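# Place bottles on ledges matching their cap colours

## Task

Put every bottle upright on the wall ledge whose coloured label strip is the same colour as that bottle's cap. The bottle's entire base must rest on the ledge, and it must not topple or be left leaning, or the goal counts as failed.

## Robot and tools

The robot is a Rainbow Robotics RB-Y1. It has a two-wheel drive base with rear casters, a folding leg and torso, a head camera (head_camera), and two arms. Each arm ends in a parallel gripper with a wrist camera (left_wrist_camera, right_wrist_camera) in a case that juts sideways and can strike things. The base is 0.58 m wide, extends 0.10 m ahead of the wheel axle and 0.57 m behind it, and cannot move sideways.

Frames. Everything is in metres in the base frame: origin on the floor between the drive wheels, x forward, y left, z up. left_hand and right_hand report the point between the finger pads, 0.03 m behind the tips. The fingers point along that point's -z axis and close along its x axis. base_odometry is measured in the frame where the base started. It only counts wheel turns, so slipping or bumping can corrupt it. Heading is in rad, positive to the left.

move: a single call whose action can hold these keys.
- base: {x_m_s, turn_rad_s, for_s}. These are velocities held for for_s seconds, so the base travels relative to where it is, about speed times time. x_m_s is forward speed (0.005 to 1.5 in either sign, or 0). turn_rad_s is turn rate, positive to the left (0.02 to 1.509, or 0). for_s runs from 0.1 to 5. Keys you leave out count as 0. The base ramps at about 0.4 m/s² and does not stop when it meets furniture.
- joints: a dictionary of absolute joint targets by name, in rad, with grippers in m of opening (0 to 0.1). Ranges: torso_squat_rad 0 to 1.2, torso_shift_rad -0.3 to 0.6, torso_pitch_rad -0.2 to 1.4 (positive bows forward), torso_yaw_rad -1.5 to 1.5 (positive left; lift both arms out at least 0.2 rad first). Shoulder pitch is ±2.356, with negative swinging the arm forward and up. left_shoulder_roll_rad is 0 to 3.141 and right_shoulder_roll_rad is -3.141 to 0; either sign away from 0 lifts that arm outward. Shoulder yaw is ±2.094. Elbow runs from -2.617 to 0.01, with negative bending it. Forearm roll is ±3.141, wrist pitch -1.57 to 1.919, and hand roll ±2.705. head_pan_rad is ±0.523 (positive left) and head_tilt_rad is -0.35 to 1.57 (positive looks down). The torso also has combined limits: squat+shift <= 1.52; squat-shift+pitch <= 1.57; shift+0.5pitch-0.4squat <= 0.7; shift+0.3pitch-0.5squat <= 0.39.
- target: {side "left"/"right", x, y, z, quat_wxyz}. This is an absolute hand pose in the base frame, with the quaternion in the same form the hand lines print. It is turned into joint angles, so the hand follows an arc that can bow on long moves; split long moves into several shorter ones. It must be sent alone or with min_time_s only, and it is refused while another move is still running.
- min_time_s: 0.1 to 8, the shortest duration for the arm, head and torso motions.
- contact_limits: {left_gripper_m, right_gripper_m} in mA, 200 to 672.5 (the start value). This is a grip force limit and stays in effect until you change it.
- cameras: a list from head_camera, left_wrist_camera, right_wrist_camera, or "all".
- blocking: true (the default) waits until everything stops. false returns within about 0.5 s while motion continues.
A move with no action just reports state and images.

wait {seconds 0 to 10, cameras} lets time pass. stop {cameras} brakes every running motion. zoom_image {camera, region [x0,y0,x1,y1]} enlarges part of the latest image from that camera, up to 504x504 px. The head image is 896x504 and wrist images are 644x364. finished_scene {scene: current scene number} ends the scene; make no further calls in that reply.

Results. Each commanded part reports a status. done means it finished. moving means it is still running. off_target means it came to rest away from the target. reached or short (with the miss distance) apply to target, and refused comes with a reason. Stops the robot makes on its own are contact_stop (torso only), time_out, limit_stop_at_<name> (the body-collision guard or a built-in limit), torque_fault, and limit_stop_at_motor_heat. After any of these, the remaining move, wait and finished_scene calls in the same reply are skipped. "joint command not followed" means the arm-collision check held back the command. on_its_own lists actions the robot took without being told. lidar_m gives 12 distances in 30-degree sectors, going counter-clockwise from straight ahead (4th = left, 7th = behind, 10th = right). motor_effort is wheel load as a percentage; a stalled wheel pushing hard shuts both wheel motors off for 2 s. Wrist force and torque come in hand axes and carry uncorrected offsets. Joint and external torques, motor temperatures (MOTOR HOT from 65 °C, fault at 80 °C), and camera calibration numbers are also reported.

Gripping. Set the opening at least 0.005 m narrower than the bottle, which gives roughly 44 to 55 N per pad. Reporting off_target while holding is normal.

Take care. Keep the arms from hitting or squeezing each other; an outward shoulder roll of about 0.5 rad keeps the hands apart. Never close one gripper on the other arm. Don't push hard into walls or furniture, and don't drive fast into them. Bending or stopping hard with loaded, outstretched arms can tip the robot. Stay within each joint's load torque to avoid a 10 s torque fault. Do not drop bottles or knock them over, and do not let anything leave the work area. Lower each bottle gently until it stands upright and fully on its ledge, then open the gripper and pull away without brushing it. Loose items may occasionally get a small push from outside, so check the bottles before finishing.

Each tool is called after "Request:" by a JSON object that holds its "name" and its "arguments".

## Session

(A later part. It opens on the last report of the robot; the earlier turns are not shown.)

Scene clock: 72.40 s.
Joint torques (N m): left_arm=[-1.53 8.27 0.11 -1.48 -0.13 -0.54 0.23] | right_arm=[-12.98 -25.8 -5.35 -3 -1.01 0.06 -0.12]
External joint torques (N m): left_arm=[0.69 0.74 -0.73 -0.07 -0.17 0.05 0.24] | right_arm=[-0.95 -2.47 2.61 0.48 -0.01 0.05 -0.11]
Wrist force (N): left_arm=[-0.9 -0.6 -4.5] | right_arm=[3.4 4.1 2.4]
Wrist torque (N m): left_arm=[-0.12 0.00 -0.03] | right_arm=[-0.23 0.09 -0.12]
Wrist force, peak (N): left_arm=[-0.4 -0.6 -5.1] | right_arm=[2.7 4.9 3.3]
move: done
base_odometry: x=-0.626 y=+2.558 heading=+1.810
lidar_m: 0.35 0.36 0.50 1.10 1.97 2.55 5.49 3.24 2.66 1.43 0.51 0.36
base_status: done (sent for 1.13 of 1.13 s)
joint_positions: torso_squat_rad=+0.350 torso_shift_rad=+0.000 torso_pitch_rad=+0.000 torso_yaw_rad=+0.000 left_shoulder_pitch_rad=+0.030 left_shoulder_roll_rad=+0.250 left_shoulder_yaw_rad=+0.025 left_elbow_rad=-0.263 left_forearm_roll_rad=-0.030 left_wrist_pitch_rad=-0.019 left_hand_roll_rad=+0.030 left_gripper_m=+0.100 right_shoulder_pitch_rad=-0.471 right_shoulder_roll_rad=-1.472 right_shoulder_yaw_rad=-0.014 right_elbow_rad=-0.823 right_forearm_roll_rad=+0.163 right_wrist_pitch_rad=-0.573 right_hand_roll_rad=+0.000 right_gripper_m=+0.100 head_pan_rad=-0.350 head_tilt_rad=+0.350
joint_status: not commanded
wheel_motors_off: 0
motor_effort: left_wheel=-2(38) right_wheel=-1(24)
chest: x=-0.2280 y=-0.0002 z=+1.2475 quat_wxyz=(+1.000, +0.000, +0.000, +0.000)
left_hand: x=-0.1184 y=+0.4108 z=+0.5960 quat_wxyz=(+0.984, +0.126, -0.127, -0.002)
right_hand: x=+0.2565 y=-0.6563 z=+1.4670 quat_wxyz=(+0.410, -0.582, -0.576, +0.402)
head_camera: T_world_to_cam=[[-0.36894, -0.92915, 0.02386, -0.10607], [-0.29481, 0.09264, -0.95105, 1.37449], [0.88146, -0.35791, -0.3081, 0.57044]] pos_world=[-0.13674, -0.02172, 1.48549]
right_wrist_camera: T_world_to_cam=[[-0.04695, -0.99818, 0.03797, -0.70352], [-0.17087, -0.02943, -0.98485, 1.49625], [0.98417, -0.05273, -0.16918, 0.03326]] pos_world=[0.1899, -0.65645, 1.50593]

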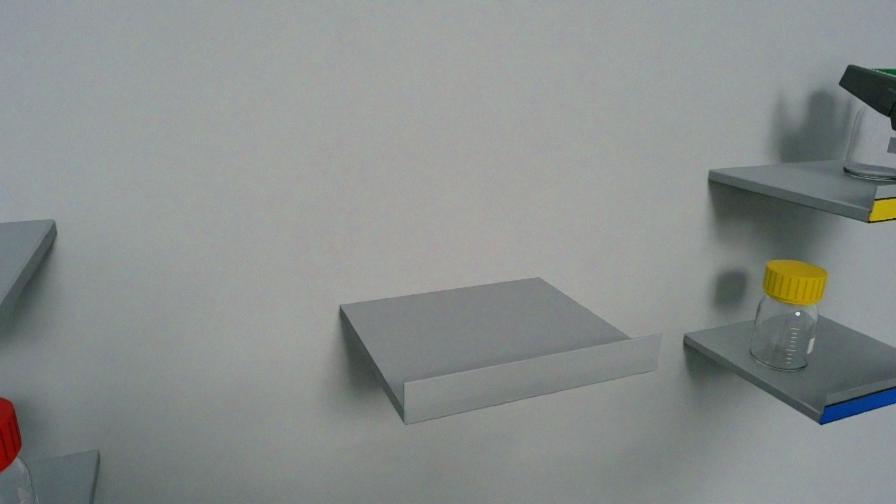

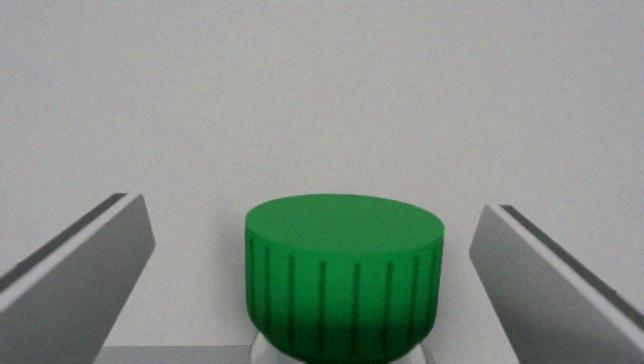

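Request:
{"name": "move", "arguments": {"target": {"side": "right", "x": 0.2585, "y": -0.6655, "z": 1.4655, "quat_wxyz": [0.4056, -0.5792, -0.5792, 0.4056]}, "min_time_s": 0.5, "cameras": ["right_wrist_camera"]}}

Request:
{"name": "move", "arguments": {"joints": {"right_gripper_m": 0.045}, "cameras": ["right_wrist_camera"]}}

Scene clock: 74.27 s.
Joint torques (N m): left_arm=[-2.32 8.59 0.11 -1.31 0.01 -0.71 0.24] | right_arm=[-12.81 -24.32 -5.39 -3.49 -1.23 0.12 -0.21]
External joint torques (N m): left_arm=[-0.1 1.06 -0.73 0.1 -0.03 -0.12 0.25] | right_arm=[-0.21 -1.88 1.48 0.54 -0.09 0.1 -0.2]
Wrist force (N): left_arm=[-0.7 -0.5 -4.7] | right_arm=[2.0 4.4 2.7]
Wrist torque (N m): left_arm=[-0.11 0.01 -0.04] | right_arm=[-0.28 -0.05 -0.12]
Wrist force, peak (N): left_arm=[-0.6 -0.3 -5.0] | right_arm=[3.9 5.0 2.0]
move: done
base_odometry: x=-0.626 y=+2.558 heading=+1.810
lidar_m: 0.35 0.36 0.49 1.10 1.98 2.55 5.49 3.23 2.66 1.42 0.52 0.36
base_status: not commanded
joint_positions: torso_squat_rad=+0.350 torso_shift_rad=+0.000 torso_pitch_rad=+0.000 torso_yaw_rad=+0.000 left_shoulder_pitch_rad=+0.030 left_shoulder_roll_rad=+0.250 left_shoulder_yaw_rad=+0.025 left_elbow_rad=-0.263 left_forearm_roll_rad=-0.030 left_wrist_pitch_rad=-0.019 left_hand_roll_rad=+0.030 left_gripper_m=+0.100 right_shoulder_pitch_rad=-0.607 right_shoulder_roll_rad=-1.453 right_shoulder_yaw_rad=+0.064 right_elbow_rad=-0.677 right_forearm_roll_rad=+0.209 right_wrist_pitch_rad=-0.669 right_hand_roll_rad=-0.002 right_gripper_m=+0.100 head_pan_rad=-0.350 head_tilt_rad=+0.350
joint_status: all done
wheel_motors_off: 0
motor_effort: left_wheel=-2(3) right_wheel=-1(2)
chest: x=-0.2280 y=-0.0002 z=+1.2475 quat_wxyz=(+1.000, +0.000, +0.000, +0.000)
left_hand: x=-0.1185 y=+0.4108 z=+0.5960 quat_wxyz=(+0.984, +0.126, -0.127, -0.002)
right_hand: x=+0.2583 y=-0.6651 z=+1.4655 quat_wxyz=(+0.407, -0.580, -0.578, +0.404)
right_hand_status: reached (checked arc that bows 5 mm and turns the hand up to 1 deg, planned for 0.5 s): 0 mm and 0.3 deg off.
right_wrist_camera: T_world_to_cam=[[-0.0385, -0.99843, 0.04069, -0.71862], [-0.17031, -0.03357, -0.98482, 1.4919], [0.98464, -0.04485, -0.16875, 0.03524]] pos_world=[0.19172, -0.66583, 1.50444]

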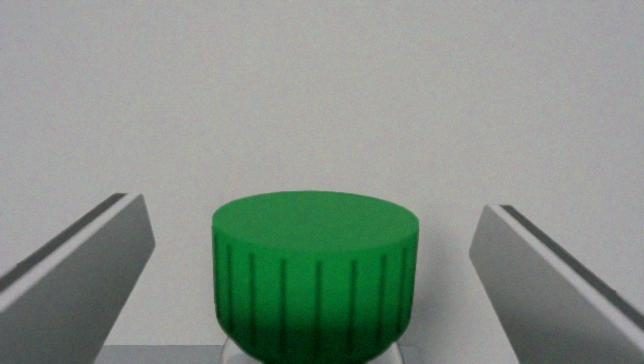

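Scene clock: 75.40 s.
Joint torques (N m): left_arm=[-1.96 8.01 0.3 -1.26 -0.23 -0.54 0.21] | right_arm=[-13.21 -24.21 -4.92 -3.59 -1.08 0 -0.04]
External joint torques (N m): left_arm=[0.25 0.49 -0.55 0.16 -0.27 0.05 0.22] | right_arm=[-0.61 -1.78 1.95 0.44 0.06 -0.02 -0.03]
Wrist force (N): left_arm=[-0.5 -0.5 -4.6] | right_arm=[2.8 4.6 3.3]
Wrist torque (N m): left_arm=[-0.11 0.05 -0.02] | right_arm=[-0.33 -0.01 -0.13]
Wrist force, peak (N): left_arm=[-0.4 -0.3 -5.0] | right_arm=[3.3 5.2 2.6]
move: off_target
base_odometry: x=-0.626 y=+2.558 heading=+1.810
lidar_m: 0.35 0.36 0.50 1.10 1.96 2.55 5.49 3.23 2.66 1.43 0.51 0.37
base_status: not commanded
joint_positions: torso_squat_rad=+0.350 torso_shift_rad=+0.000 torso_pitch_rad=+0.000 torso_yaw_rad=+0.000 left_shoulder_pitch_rad=+0.030 left_shoulder_roll_rad=+0.250 left_shoulder_yaw_rad=+0.025 left_elbow_rad=-0.263 left_forearm_roll_rad=-0.030 left_wrist_pitch_rad=-0.019 left_hand_roll_rad=+0.030 left_gripper_m=+0.100 right_shoulder_pitch_rad=-0.607 right_shoulder_roll_rad=-1.453 right_shoulder_yaw_rad=+0.064 right_elbow_rad=-0.677 right_forearm_roll_rad=+0.209 right_wrist_pitch_rad=-0.669 right_hand_roll_rad=-0.002 right_gripper_m=+0.053 head_pan_rad=-0.350 head_tilt_rad=+0.350
joint_status: right_gripper_m off_target (ended at +0.053, target +0.045)
wheel_motors_off: 0
motor_effort: left_wheel=-2(3) right_wheel=-1(2)
chest: x=-0.2280 y=-0.0002 z=+1.2475 quat_wxyz=(+1.000, +0.000, +0.000, +0.000)
left_hand: x=-0.1185 y=+0.4108 z=+0.5960 quat_wxyz=(+0.984, +0.126, -0.127, -0.002)
right_hand: x=+0.2583 y=-0.6651 z=+1.4655 quat_wxyz=(+0.407, -0.580, -0.578, +0.404)
right_wrist_camera: T_world_to_cam=[[-0.0385, -0.99843, 0.04069, -0.71862], [-0.17031, -0.03357, -0.98482, 1.4919], [0.98464, -0.04485, -0.16875, 0.03524]] pos_world=[0.19172, -0.66583, 1.50444]

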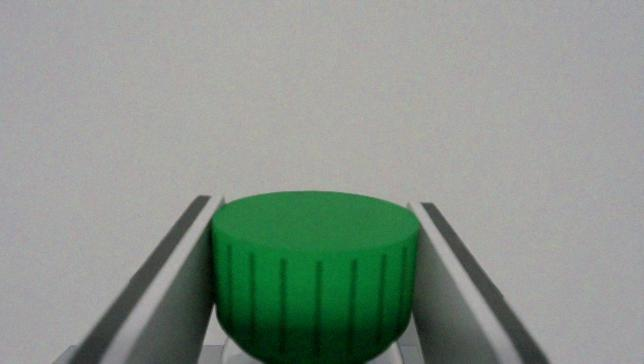

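Request:
{"name": "move", "arguments": {"target": {"side": "right", "x": 0.2585, "y": -0.665, "z": 1.498, "quat_wxyz": [0.4056, -0.5792, -0.5792, 0.4056]}, "min_time_s": 0.8, "cameras": ["right_wrist_camera"]}}

Request:
{"name": "move", "arguments": {"base": {"x_m_s": -0.3, "for_s": 1.133}, "cameras": []}}

Request:
{"name": "move", "arguments": {"target": {"side": "right", "x": 0.225, "y": -0.38, "z": 1.45, "quat_wxyz": [0.4056, -0.5792, -0.5792, 0.4056]}, "min_time_s": 1.4, "cameras": []}}

Request:
{"name": "move", "arguments": {"joints": {"torso_yaw_rad": 0.65, "head_pan_rad": -0.5}, "cameras": ["head_camera", "right_wrist_camera"]}}

Scene clock: 77.67 s.
Joint torques (N m): left_arm=[-2.37 8.28 0.13 -1.44 -0.08 -0.6 0.19] | right_arm=[-14.65 -23.82 -4.47 -3.47 -1.28 -0.01 -0.09]
External joint torques (N m): left_arm=[-0.15 0.75 -0.71 -0.03 -0.12 -0.01 0.2] | right_arm=[-1.82 -3.13 1.9 0.59 -0.12 -0.19 -0.08]
Wrist force (N): left_arm=[-0.7 -0.2 -4.8] | right_arm=[2.9 6.1 3.6]
Wrist torque (N m): left_arm=[-0.16 0.01 -0.04] | right_arm=[-0.29 0.07 -0.11]
Wrist force, peak (N): left_arm=[-0.5 -0.6 -5.0] | right_arm=[2.8 7.4 3.4]
move: done
base_odometry: x=-0.626 y=+2.558 heading=+1.810
lidar_m: 0.34 0.37 0.51 1.10 1.97 2.55 5.49 3.23 2.66 1.43 0.51 0.37
base_status: not commanded
joint_positions: torso_squat_rad=+0.350 torso_shift_rad=+0.000 torso_pitch_rad=+0.000 torso_yaw_rad=+0.000 left_shoulder_pitch_rad=+0.030 left_shoulder_roll_rad=+0.250 left_shoulder_yaw_rad=+0.025 left_elbow_rad=-0.263 left_forearm_roll_rad=-0.030 left_wrist_pitch_rad=-0.019 left_hand_roll_rad=+0.030 left_gripper_m=+0.100 right_shoulder_pitch_rad=-0.752 right_shoulder_roll_rad=-1.489 right_shoulder_yaw_rad=+0.156 right_elbow_rad=-0.619 right_forearm_roll_rad=+0.282 right_wrist_pitch_rad=-0.676 right_hand_roll_rad=-0.090 right_gripper_m=+0.053 head_pan_rad=-0.350 head_tilt_rad=+0.350
joint_status: all done
wheel_motors_off: 0
motor_effort: left_wheel=-2(3) right_wheel=+0(2)
chest: x=-0.2280 y=-0.0002 z=+1.2475 quat_wxyz=(+1.000, +0.000, +0.000, +0.000)
left_hand: x=-0.1185 y=+0.4108 z=+0.5960 quat_wxyz=(+0.984, +0.126, -0.127, -0.002)
right_hand: x=+0.2583 y=-0.6645 z=+1.4978 quat_wxyz=(+0.408, -0.581, -0.577, +0.402)
right_hand_status: reached (checked arc that bows 3 mm and turns the hand up to 1 deg, planned for 0.8 s): 1 mm and 0.6 deg off.
right_wrist_camera: T_world_to_cam=[[-0.04306, -0.99831, 0.03906, -0.7156], [-0.16928, -0.03124, -0.98507, 1.52546], [0.98463, -0.04903, -0.16765, 0.03637]] pos_world=[0.19161, -0.66494, 1.53674]

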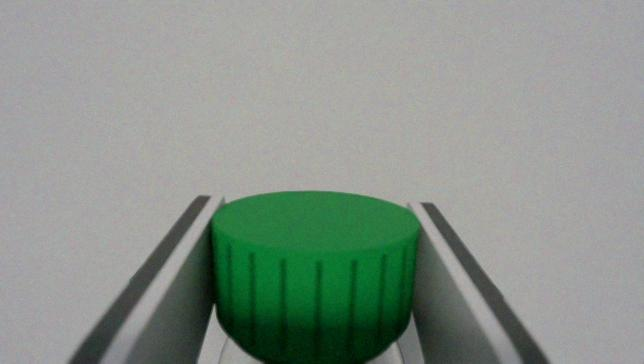

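Scene clock: 80.00 s.
Joint torques (N m): left_arm=[-3.08 8.21 0.26 -1.42 -0.13 -0.62 0.21] | right_arm=[-14.47 -23.58 -4.81 -3.74 -1.27 0 0]
External joint torques (N m): left_arm=[-0.86 0.69 -0.58 -0.01 -0.18 -0.03 0.22] | right_arm=[-1.63 -2.89 1.56 0.32 -0.11 -0.18 0.01]
Wrist force (N): left_arm=[-0.6 -0.1 -4.3] | right_arm=[2.9 5.1 3.6]
Wrist torque (N m): left_arm=[-0.18 0.02 -0.04] | right_arm=[-0.14 0.08 -0.11]
Wrist force, peak (N): left_arm=[-1.2 -0.4 -4.9] | right_arm=[2.8 6.6 3.4]
move: done
base_odometry: x=-0.545 y=+2.228 heading=+1.810
lidar_m: 0.69 0.72 0.98 1.15 1.83 2.75 5.14 3.07 2.63 2.56 0.99 0.72
base_status: done (sent for 1.13 of 1.13 s)
joint_positions: torso_squat_rad=+0.350 torso_shift_rad=+0.000 torso_pitch_rad=+0.000 torso_yaw_rad=+0.000 left_shoulder_pitch_rad=+0.030 left_shoulder_roll_rad=+0.250 left_shoulder_yaw_rad=+0.025 left_elbow_rad=-0.263 left_forearm_roll_rad=-0.030 left_wrist_pitch_rad=-0.019 left_hand_roll_rad=+0.030 left_gripper_m=+0.100 right_shoulder_pitch_rad=-0.752 right_shoulder_roll_rad=-1.489 right_shoulder_yaw_rad=+0.157 right_elbow_rad=-0.619 right_forearm_roll_rad=+0.282 right_wrist_pitch_rad=-0.676 right_hand_roll_rad=-0.090 right_gripper_m=+0.053 head_pan_rad=-0.350 head_tilt_rad=+0.350
joint_status: not commanded
wheel_motors_off: 0
motor_effort: left_wheel=+3(24) right_wheel=-4(19)
chest: x=-0.2280 y=-0.0002 z=+1.2475 quat_wxyz=(+1.000, +0.000, +0.000, +0.000)
left_hand: x=-0.1186 y=+0.4108 z=+0.5959 quat_wxyz=(+0.984, +0.126, -0.127, -0.002)
right_hand: x=+0.2581 y=-0.6646 z=+1.4979 quat_wxyz=(+0.408, -0.582, -0.577, +0.402)

Scene clock: 81.80 s.
Joint torques (N m): left_arm=[-2.72 8.41 0.16 -1.54 0 -0.74 0.23] | right_arm=[-9.52 -15.52 -10.61 -0.83 0.98 -0.48 0.21]
External joint torques (N m): left_arm=[-0.5 0.89 -0.68 -0.13 -0.04 -0.15 0.24] | right_arm=[-0.15 -0.71 -0.35 -0.24 0.05 -0.27 0.22]
Wrist force (N): left_arm=[-0.7 -0.2 -4.7] | right_arm=[3.3 5.8 2.9]
Wrist torque (N m): left_arm=[-0.15 0.05 -0.02] | right_arm=[-0.26 0.04 -0.26]
Wrist force, peak (N): left_arm=[-0.5 -0.3 -5.0] | right_arm=[3.4 7.1 3.1]
move: done
base_odometry: x=-0.545 y=+2.228 heading=+1.810
lidar_m: 0.69 0.71 0.98 1.14 1.82 2.75 5.15 3.06 2.64 2.56 0.99 0.72
base_status: not commanded
joint_positions: torso_squat_rad=+0.350 torso_shift_rad=+0.000 torso_pitch_rad=+0.000 torso_yaw_rad=+0.000 left_shoulder_pitch_rad=+0.030 left_shoulder_roll_rad=+0.250 left_shoulder_yaw_rad=+0.025 left_elbow_rad=-0.263 left_forearm_roll_rad=-0.030 left_wrist_pitch_rad=-0.019 left_hand_roll_rad=+0.030 left_gripper_m=+0.100 right_shoulder_pitch_rad=+0.048 right_shoulder_roll_rad=-1.370 right_shoulder_yaw_rad=-0.343 right_elbow_rad=-2.238 right_forearm_roll_rad=+0.072 right_wrist_pitch_rad=+0.576 right_hand_roll_rad=+0.124 right_gripper_m=+0.053 head_pan_rad=-0.350 head_tilt_rad=+0.350
joint_status: all done
wheel_motors_off: 0
motor_effort: left_wheel=+3(3) right_wheel=-6(6)
chest: x=-0.2280 y=-0.0002 z=+1.2475 quat_wxyz=(+1.000, +0.000, +0.000, +0.000)
left_hand: x=-0.1185 y=+0.4108 z=+0.5959 quat_wxyz=(+0.984, +0.126, -0.127, -0.002)
right_hand: x=+0.2250 y=-0.3799 z=+1.4499 quat_wxyz=(+0.406, -0.579, -0.579, +0.406)
right_hand_status: reached (checked arc that bows 59 mm and turns the hand up to 10 deg, planned for 1.5 s): 0 mm and 0.1 deg off.

Scene clock: 83.67 s.
Joint torques (N m): left_arm=[-3.07 8.03 0.15 -1.39 -0.19 -0.66 0.23] | right_arm=[-9.66 -16.16 -10.61 -0.78 1.06 -0.26 -0.08]
External joint torques (N m): left_arm=[-0.83 0.49 -0.69 0.03 -0.23 -0.07 0.24] | right_arm=[-0.28 -1.34 -0.36 -0.18 0.13 -0.05 -0.07]
Wrist force (N): left_arm=[-0.5 -0.6 -4.7] | right_arm=[2.6 5.7 3.4]
Wrist torque (N m): left_arm=[-0.12 0.05 -0.05] | right_arm=[-0.26 0.01 -0.27]
Wrist force, peak (N): left_arm=[-0.4 -0.3 -5.0] | right_arm=[3.7 6.4 2.5]
move: done
base_odometry: x=-0.545 y=+2.228 heading=+1.810
lidar_m: 0.69 0.72 0.99 1.15 1.82 2.75 5.15 3.06 2.64 2.55 0.98 0.72
base_status: not commanded
joint_positions: torso_squat_rad=+0.350 torso_shift_rad=+0.000 torso_pitch_rad=+0.000 torso_yaw_rad=+0.650 left_shoulder_pitch_rad=+0.030 left_shoulder_roll_rad=+0.250 left_shoulder_yaw_rad=+0.025 left_elbow_rad=-0.263 left_forearm_roll_rad=-0.030 left_wrist_pitch_rad=-0.019 left_hand_roll_rad=+0.030 left_gripper_m=+0.100 right_shoulder_pitch_rad=+0.048 right_shoulder_roll_rad=-1.370 right_shoulder_yaw_rad=-0.343 right_elbow_rad=-2.238 right_forearm_roll_rad=+0.072 right_wrist_pitch_rad=+0.576 right_hand_roll_rad=+0.124 right_gripper_m=+0.053 head_pan_rad=-0.500 head_tilt_rad=+0.350
joint_status: all done
wheel_motors_off: 0
motor_effort: left_wheel=+3(3) right_wheel=-5(6)
chest: x=-0.2280 y=-0.0002 z=+1.2475 quat_wxyz=(+0.948, +0.000, +0.000, +0.319)
left_hand: x=-0.3894 y=+0.3933 z=+0.5959 quat_wxyz=(+0.933, +0.160, -0.080, +0.312)
right_hand: x=+0.3623 y=-0.0283 z=+1.4501 quat_wxyz=(+0.254, -0.364, -0.734, +0.514)
head_camera: T_world_to_cam=[[0.12183, -0.99226, 0.02386, 0.00877], [-0.30273, -0.06004, -0.95118, 1.37248], [0.94526, 0.10866, -0.3077, 0.58602]] pos_world=[-0.13951, 0.02743, 1.48559]
right_wrist_camera: T_world_to_cam=[[0.57858, -0.81448, 0.04316, -0.3001], [-0.11329, -0.13266, -0.98467, 1.49222], [0.80772, 0.56482, -0.16903, 0.04054]] pos_world=[0.30994, -0.06937, 1.48914]

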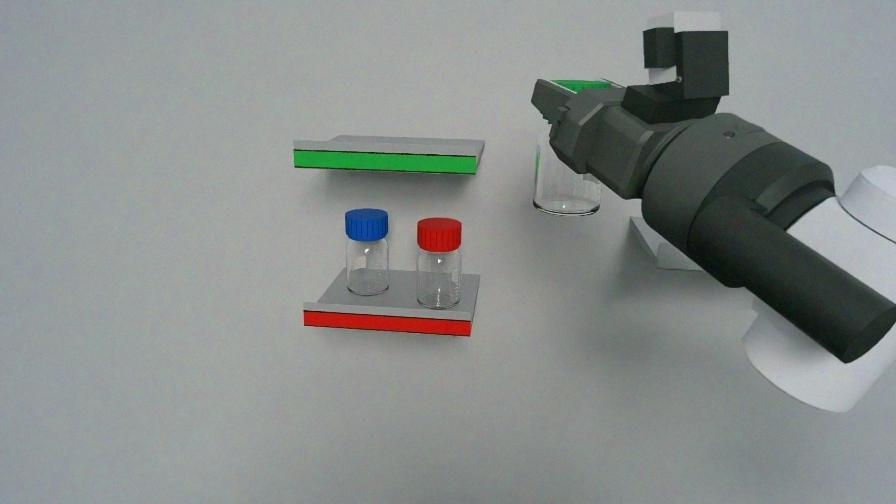

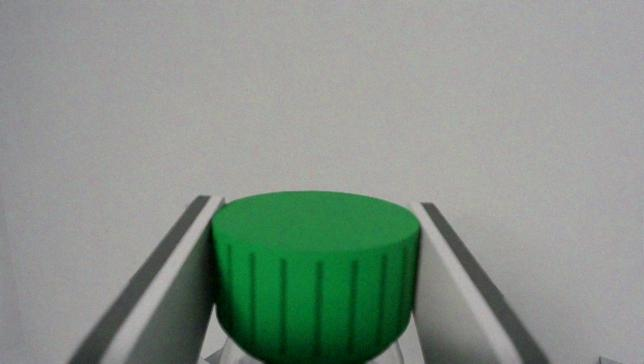

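Request:
{"name": "move", "arguments": {"joints": {"right_shoulder_pitch_rad": -1.138, "right_shoulder_roll_rad": -0.01, "right_shoulder_yaw_rad": 0.195, "right_elbow_rad": -1.625, "right_forearm_roll_rad": 1.162, "right_wrist_pitch_rad": 1.327, "right_hand_roll_rad": 0.953}, "min_time_s": 1.8, "cameras": []}}

Request:
{"name": "move", "arguments": {"target": {"side": "right", "x": 0.280, "y": 0.158, "z": 1.496, "quat_wxyz": [0.4056, -0.5792, -0.5792, 0.4056]}, "min_time_s": 0.6, "cameras": ["head_camera", "right_wrist_camera"]}}

Scene clock: 87.23 s.
Joint torques (N m): left_arm=[-2.78 8.58 0.57 -1.2 -0.06 -0.63 0.25] | right_arm=[-20.64 -5.49 -1.8 -5.43 1 -1.68 -0.03]
External joint torques (N m): left_arm=[-0.54 1.04 -0.27 0.22 -0.11 -0.04 0.26] | right_arm=[-0.15 -1.7 0.39 0.12 0 -0.2 -0.02]
Wrist force (N): left_arm=[-0.3 -0.5 -4.6] | right_arm=[3.0 5.7 3.8]
Wrist torque (N m): left_arm=[-0.13 0.06 -0.04] | right_arm=[-0.20 0.10 -0.31]
Wrist force, peak (N): left_arm=[-0.6 -0.1 -5.1] | right_arm=[3.8 6.3 3.7]
move: done
base_odometry: x=-0.545 y=+2.228 heading=+1.810
lidar_m: 0.68 0.72 0.99 1.15 1.82 2.76 5.15 3.07 2.64 2.56 0.99 0.72
base_status: not commanded
joint_positions: torso_squat_rad=+0.350 torso_shift_rad=+0.000 torso_pitch_rad=+0.000 torso_yaw_rad=+0.650 left_shoulder_pitch_rad=+0.030 left_shoulder_roll_rad=+0.250 left_shoulder_yaw_rad=+0.025 left_elbow_rad=-0.263 left_forearm_roll_rad=-0.030 left_wrist_pitch_rad=-0.019 left_hand_roll_rad=+0.030 left_gripper_m=+0.100 right_shoulder_pitch_rad=-1.138 right_shoulder_roll_rad=-0.010 right_shoulder_yaw_rad=+0.195 right_elbow_rad=-1.625 right_forearm_roll_rad=+1.162 right_wrist_pitch_rad=+1.327 right_hand_roll_rad=+0.953 right_gripper_m=+0.053 head_pan_rad=-0.500 head_tilt_rad=+0.350
joint_status: all done
wheel_motors_off: 0
motor_effort: left_wheel=+3(4) right_wheel=-5(6)
chest: x=-0.2280 y=-0.0002 z=+1.2475 quat_wxyz=(+0.948, +0.000, +0.000, +0.319)
left_hand: x=-0.3894 y=+0.3933 z=+0.5960 quat_wxyz=(+0.933, +0.160, -0.080, +0.312)
right_hand: x=+0.2864 y=+0.1906 z=+1.4950 quat_wxyz=(+0.405, -0.580, -0.579, +0.405)

Scene clock: 88.50 s.
Joint torques (N m): left_arm=[-2.5 8.3 0.43 -1.18 -0.12 -0.66 0.15] | right_arm=[-19.06 -4.71 -1.77 -4.97 0.85 -1.71 -0.07]
External joint torques (N m): left_arm=[-0.27 0.76 -0.42 0.24 -0.16 -0.07 0.16] | right_arm=[0.46 -1.39 0.26 -0.12 0.01 -0.12 -0.06]
Wrist force (N): left_arm=[-0.6 -0.3 -4.6] | right_arm=[3.1 5.8 4.0]
Wrist torque (N m): left_arm=[-0.14 0.03 -0.04] | right_arm=[-0.25 0.12 -0.34]
Wrist force, peak (N): left_arm=[-0.6 -0.4 -5.0] | right_arm=[3.5 6.6 3.7]
move: done
base_odometry: x=-0.545 y=+2.228 heading=+1.810
lidar_m: 0.69 0.72 0.98 1.15 1.82 2.75 5.15 3.07 2.64 2.56 0.98 0.72
base_status: not commanded
joint_positions: torso_squat_rad=+0.350 torso_shift_rad=+0.000 torso_pitch_rad=+0.000 torso_yaw_rad=+0.650 left_shoulder_pitch_rad=+0.030 left_shoulder_roll_rad=+0.250 left_shoulder_yaw_rad=+0.025 left_elbow_rad=-0.263 left_forearm_roll_rad=-0.030 left_wrist_pitch_rad=-0.019 left_hand_roll_rad=+0.030 left_gripper_m=+0.100 right_shoulder_pitch_rad=-1.068 right_shoulder_roll_rad=-0.027 right_shoulder_yaw_rad=+0.186 right_elbow_rad=-1.798 right_forearm_roll_rad=+1.126 right_wrist_pitch_rad=+1.344 right_hand_roll_rad=+1.063 right_gripper_m=+0.053 head_pan_rad=-0.500 head_tilt_rad=+0.350
joint_status: all done
wheel_motors_off: 0
motor_effort: left_wheel=+3(4) right_wheel=-5(6)
chest: x=-0.2279 y=-0.0002 z=+1.2475 quat_wxyz=(+0.948, +0.000, +0.000, +0.319)
left_hand: x=-0.3893 y=+0.3933 z=+0.5960 quat_wxyz=(+0.933, +0.160, -0.080, +0.312)
right_hand: x=+0.2799 y=+0.1581 z=+1.4960 quat_wxyz=(+0.406, -0.579, -0.579, +0.405)
right_hand_status: reached (checked arc that bows 5 mm and turns the hand up to 1 deg, planned for 0.6 s): 0 mm and 0.0 deg off.
head_camera: T_world_to_cam=[[0.1217, -0.99228, 0.02378, 0.00886], [-0.30284, -0.05994, -0.95115, 1.37246], [0.94524, 0.10855, -0.3078, 0.58606]] pos_world=[-0.13941, 0.02743, 1.48559]
right_wrist_camera: T_world_to_cam=[[-0.03368, -0.99853, 0.04239, 0.09906], [-0.16959, -0.03609, -0.98485, 1.55353], [0.98494, -0.04036, -0.16812, 0.05439]] pos_world=[0.21323, 0.15718, 1.53494]

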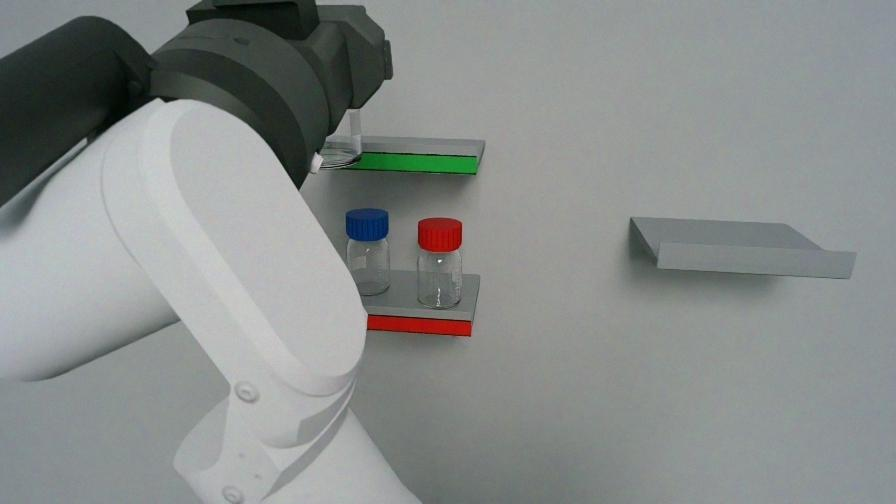

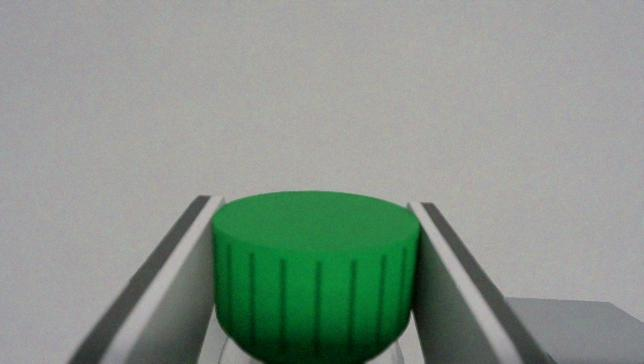

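Request:
{"name": "move", "arguments": {"base": {"x_m_s": 0.3, "for_s": 1.033}, "cameras": ["head_camera"]}}

Request:
{"name": "move", "arguments": {"target": {"side": "right", "x": 0.280, "y": 0.158, "z": 1.464, "quat_wxyz": [0.4056, -0.5792, -0.5792, 0.4056]}, "min_time_s": 0.7, "cameras": ["head_camera"]}}

Request:
{"name": "move", "arguments": {"target": {"side": "right", "x": 0.280, "y": 0.158, "z": 1.461, "quat_wxyz": [0.4056, -0.5792, -0.5792, 0.4056]}, "min_time_s": 0.4, "cameras": []}}

Scene clock: 91.30 s.
Joint torques (N m): left_arm=[-1.82 8.49 0.14 -1.36 -0.21 -0.62 0.18] | right_arm=[-19.15 -4.45 -2.08 -4.81 0.88 -1.64 0.12]
External joint torques (N m): left_arm=[0.42 0.95 -0.71 0.06 -0.25 -0.03 0.19] | right_arm=[0.37 -1.13 -0.05 0.04 0.04 -0.05 0.13]
Wrist force (N): left_arm=[-0.7 -0.3 -4.7] | right_arm=[2.7 4.5 3.4]
Wrist torque (N m): left_arm=[-0.16 0.04 -0.04] | right_arm=[-0.12 0.11 -0.29]
Wrist force, peak (N): left_arm=[-0.5 -0.3 -5.1] | right_arm=[3.7 6.3 3.4]
move: done
base_odometry: x=-0.619 y=+2.529 heading=+1.810
lidar_m: 0.38 0.40 0.55 1.10 1.95 2.53 5.46 3.21 2.66 1.54 0.55 0.40
base_status: done (sent for 1.03 of 1.03 s)
joint_positions: torso_squat_rad=+0.350 torso_shift_rad=+0.000 torso_pitch_rad=+0.000 torso_yaw_rad=+0.650 left_shoulder_pitch_rad=+0.030 left_shoulder_roll_rad=+0.250 left_shoulder_yaw_rad=+0.025 left_elbow_rad=-0.263 left_forearm_roll_rad=-0.030 left_wrist_pitch_rad=-0.019 left_hand_roll_rad=+0.030 left_gripper_m=+0.100 right_shoulder_pitch_rad=-1.068 right_shoulder_roll_rad=-0.027 right_shoulder_yaw_rad=+0.186 right_elbow_rad=-1.798 right_forearm_roll_rad=+1.126 right_wrist_pitch_rad=+1.344 right_hand_roll_rad=+1.063 right_gripper_m=+0.053 head_pan_rad=-0.500 head_tilt_rad=+0.350
joint_status: not commanded
wheel_motors_off: 0
motor_effort: left_wheel=-4(30) right_wheel=+1(23)
chest: x=-0.2279 y=-0.0002 z=+1.2475 quat_wxyz=(+0.948, +0.000, +0.000, +0.319)
left_hand: x=-0.3892 y=+0.3934 z=+0.5960 quat_wxyz=(+0.933, +0.160, -0.080, +0.312)
right_hand: x=+0.2800 y=+0.1581 z=+1.4959 quat_wxyz=(+0.406, -0.579, -0.579, +0.405)
head_camera: T_world_to_cam=[[0.1217, -0.99228, 0.02377, 0.00887], [-0.30284, -0.05993, -0.95115, 1.37236], [0.94524, 0.10855, -0.3078, 0.58603]] pos_world=[-0.13941, 0.02743, 1.48549]

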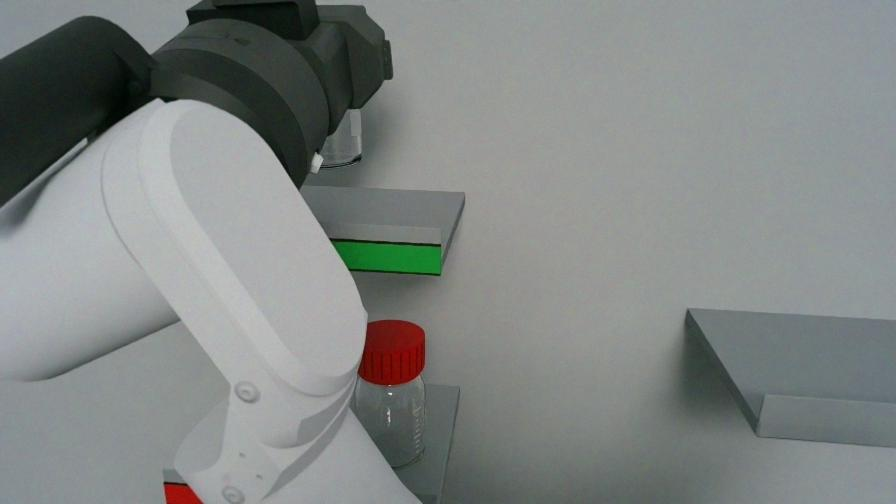

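Scene clock: 92.33 s.
Joint torques (N m): left_arm=[-1.71 8.37 0.04 -1.43 -0.05 -0.63 0.31] | right_arm=[-18.67 -2.46 -0.58 -5.72 1.11 -2.02 -0.22]
External joint torques (N m): left_arm=[0.53 0.83 -0.8 -0.01 -0.09 -0.04 0.32] | right_arm=[0.42 -0.01 1.58 -0.43 0.18 -0.49 -0.21]
Wrist force (N): left_arm=[-0.5 -0.5 -4.6] | right_arm=[2.8 5.9 3.4]
Wrist torque (N m): left_arm=[-0.13 0.06 -0.04] | right_arm=[-0.27 0.07 -0.08]
Wrist force, peak (N): left_arm=[-0.7 -0.3 -4.9] | right_arm=[3.8 5.9 3.6]
move: done
base_odometry: x=-0.619 y=+2.529 heading=+1.810
lidar_m: 0.38 0.40 0.55 1.10 1.95 2.52 5.45 3.22 2.66 1.55 0.56 0.40
base_status: not commanded
joint_positions: torso_squat_rad=+0.350 torso_shift_rad=+0.000 torso_pitch_rad=+0.000 torso_yaw_rad=+0.650 left_shoulder_pitch_rad=+0.030 left_shoulder_roll_rad=+0.250 left_shoulder_yaw_rad=+0.025 left_elbow_rad=-0.263 left_forearm_roll_rad=-0.030 left_wrist_pitch_rad=-0.019 left_hand_roll_rad=+0.030 left_gripper_m=+0.100 right_shoulder_pitch_rad=-0.967 right_shoulder_roll_rad=-0.026 right_shoulder_yaw_rad=+0.237 right_elbow_rad=-1.832 right_forearm_roll_rad=+1.164 right_wrist_pitch_rad=+1.331 right_hand_roll_rad=+1.002 right_gripper_m=+0.053 head_pan_rad=-0.500 head_tilt_rad=+0.350
joint_status: all done
wheel_motors_off: 0
motor_effort: left_wheel=-3(4) right_wheel=+0(1)
chest: x=-0.2279 y=-0.0002 z=+1.2475 quat_wxyz=(+0.948, +0.000, +0.000, +0.319)
left_hand: x=-0.3892 y=+0.3934 z=+0.5960 quat_wxyz=(+0.933, +0.160, -0.080, +0.312)
right_hand: x=+0.2801 y=+0.1579 z=+1.4640 quat_wxyz=(+0.406, -0.579, -0.579, +0.406)
right_hand_status: reached (checked arc that bows 2 mm and turns the hand up to 1 deg, planned for 0.7 s): 0 mm and 0.0 deg off.
head_camera: T_world_to_cam=[[0.1217, -0.99228, 0.02377, 0.00887], [-0.30284, -0.05993, -0.95115, 1.37236], [0.94524, 0.10855, -0.3078, 0.58603]] pos_world=[-0.13941, 0.02743, 1.48549]

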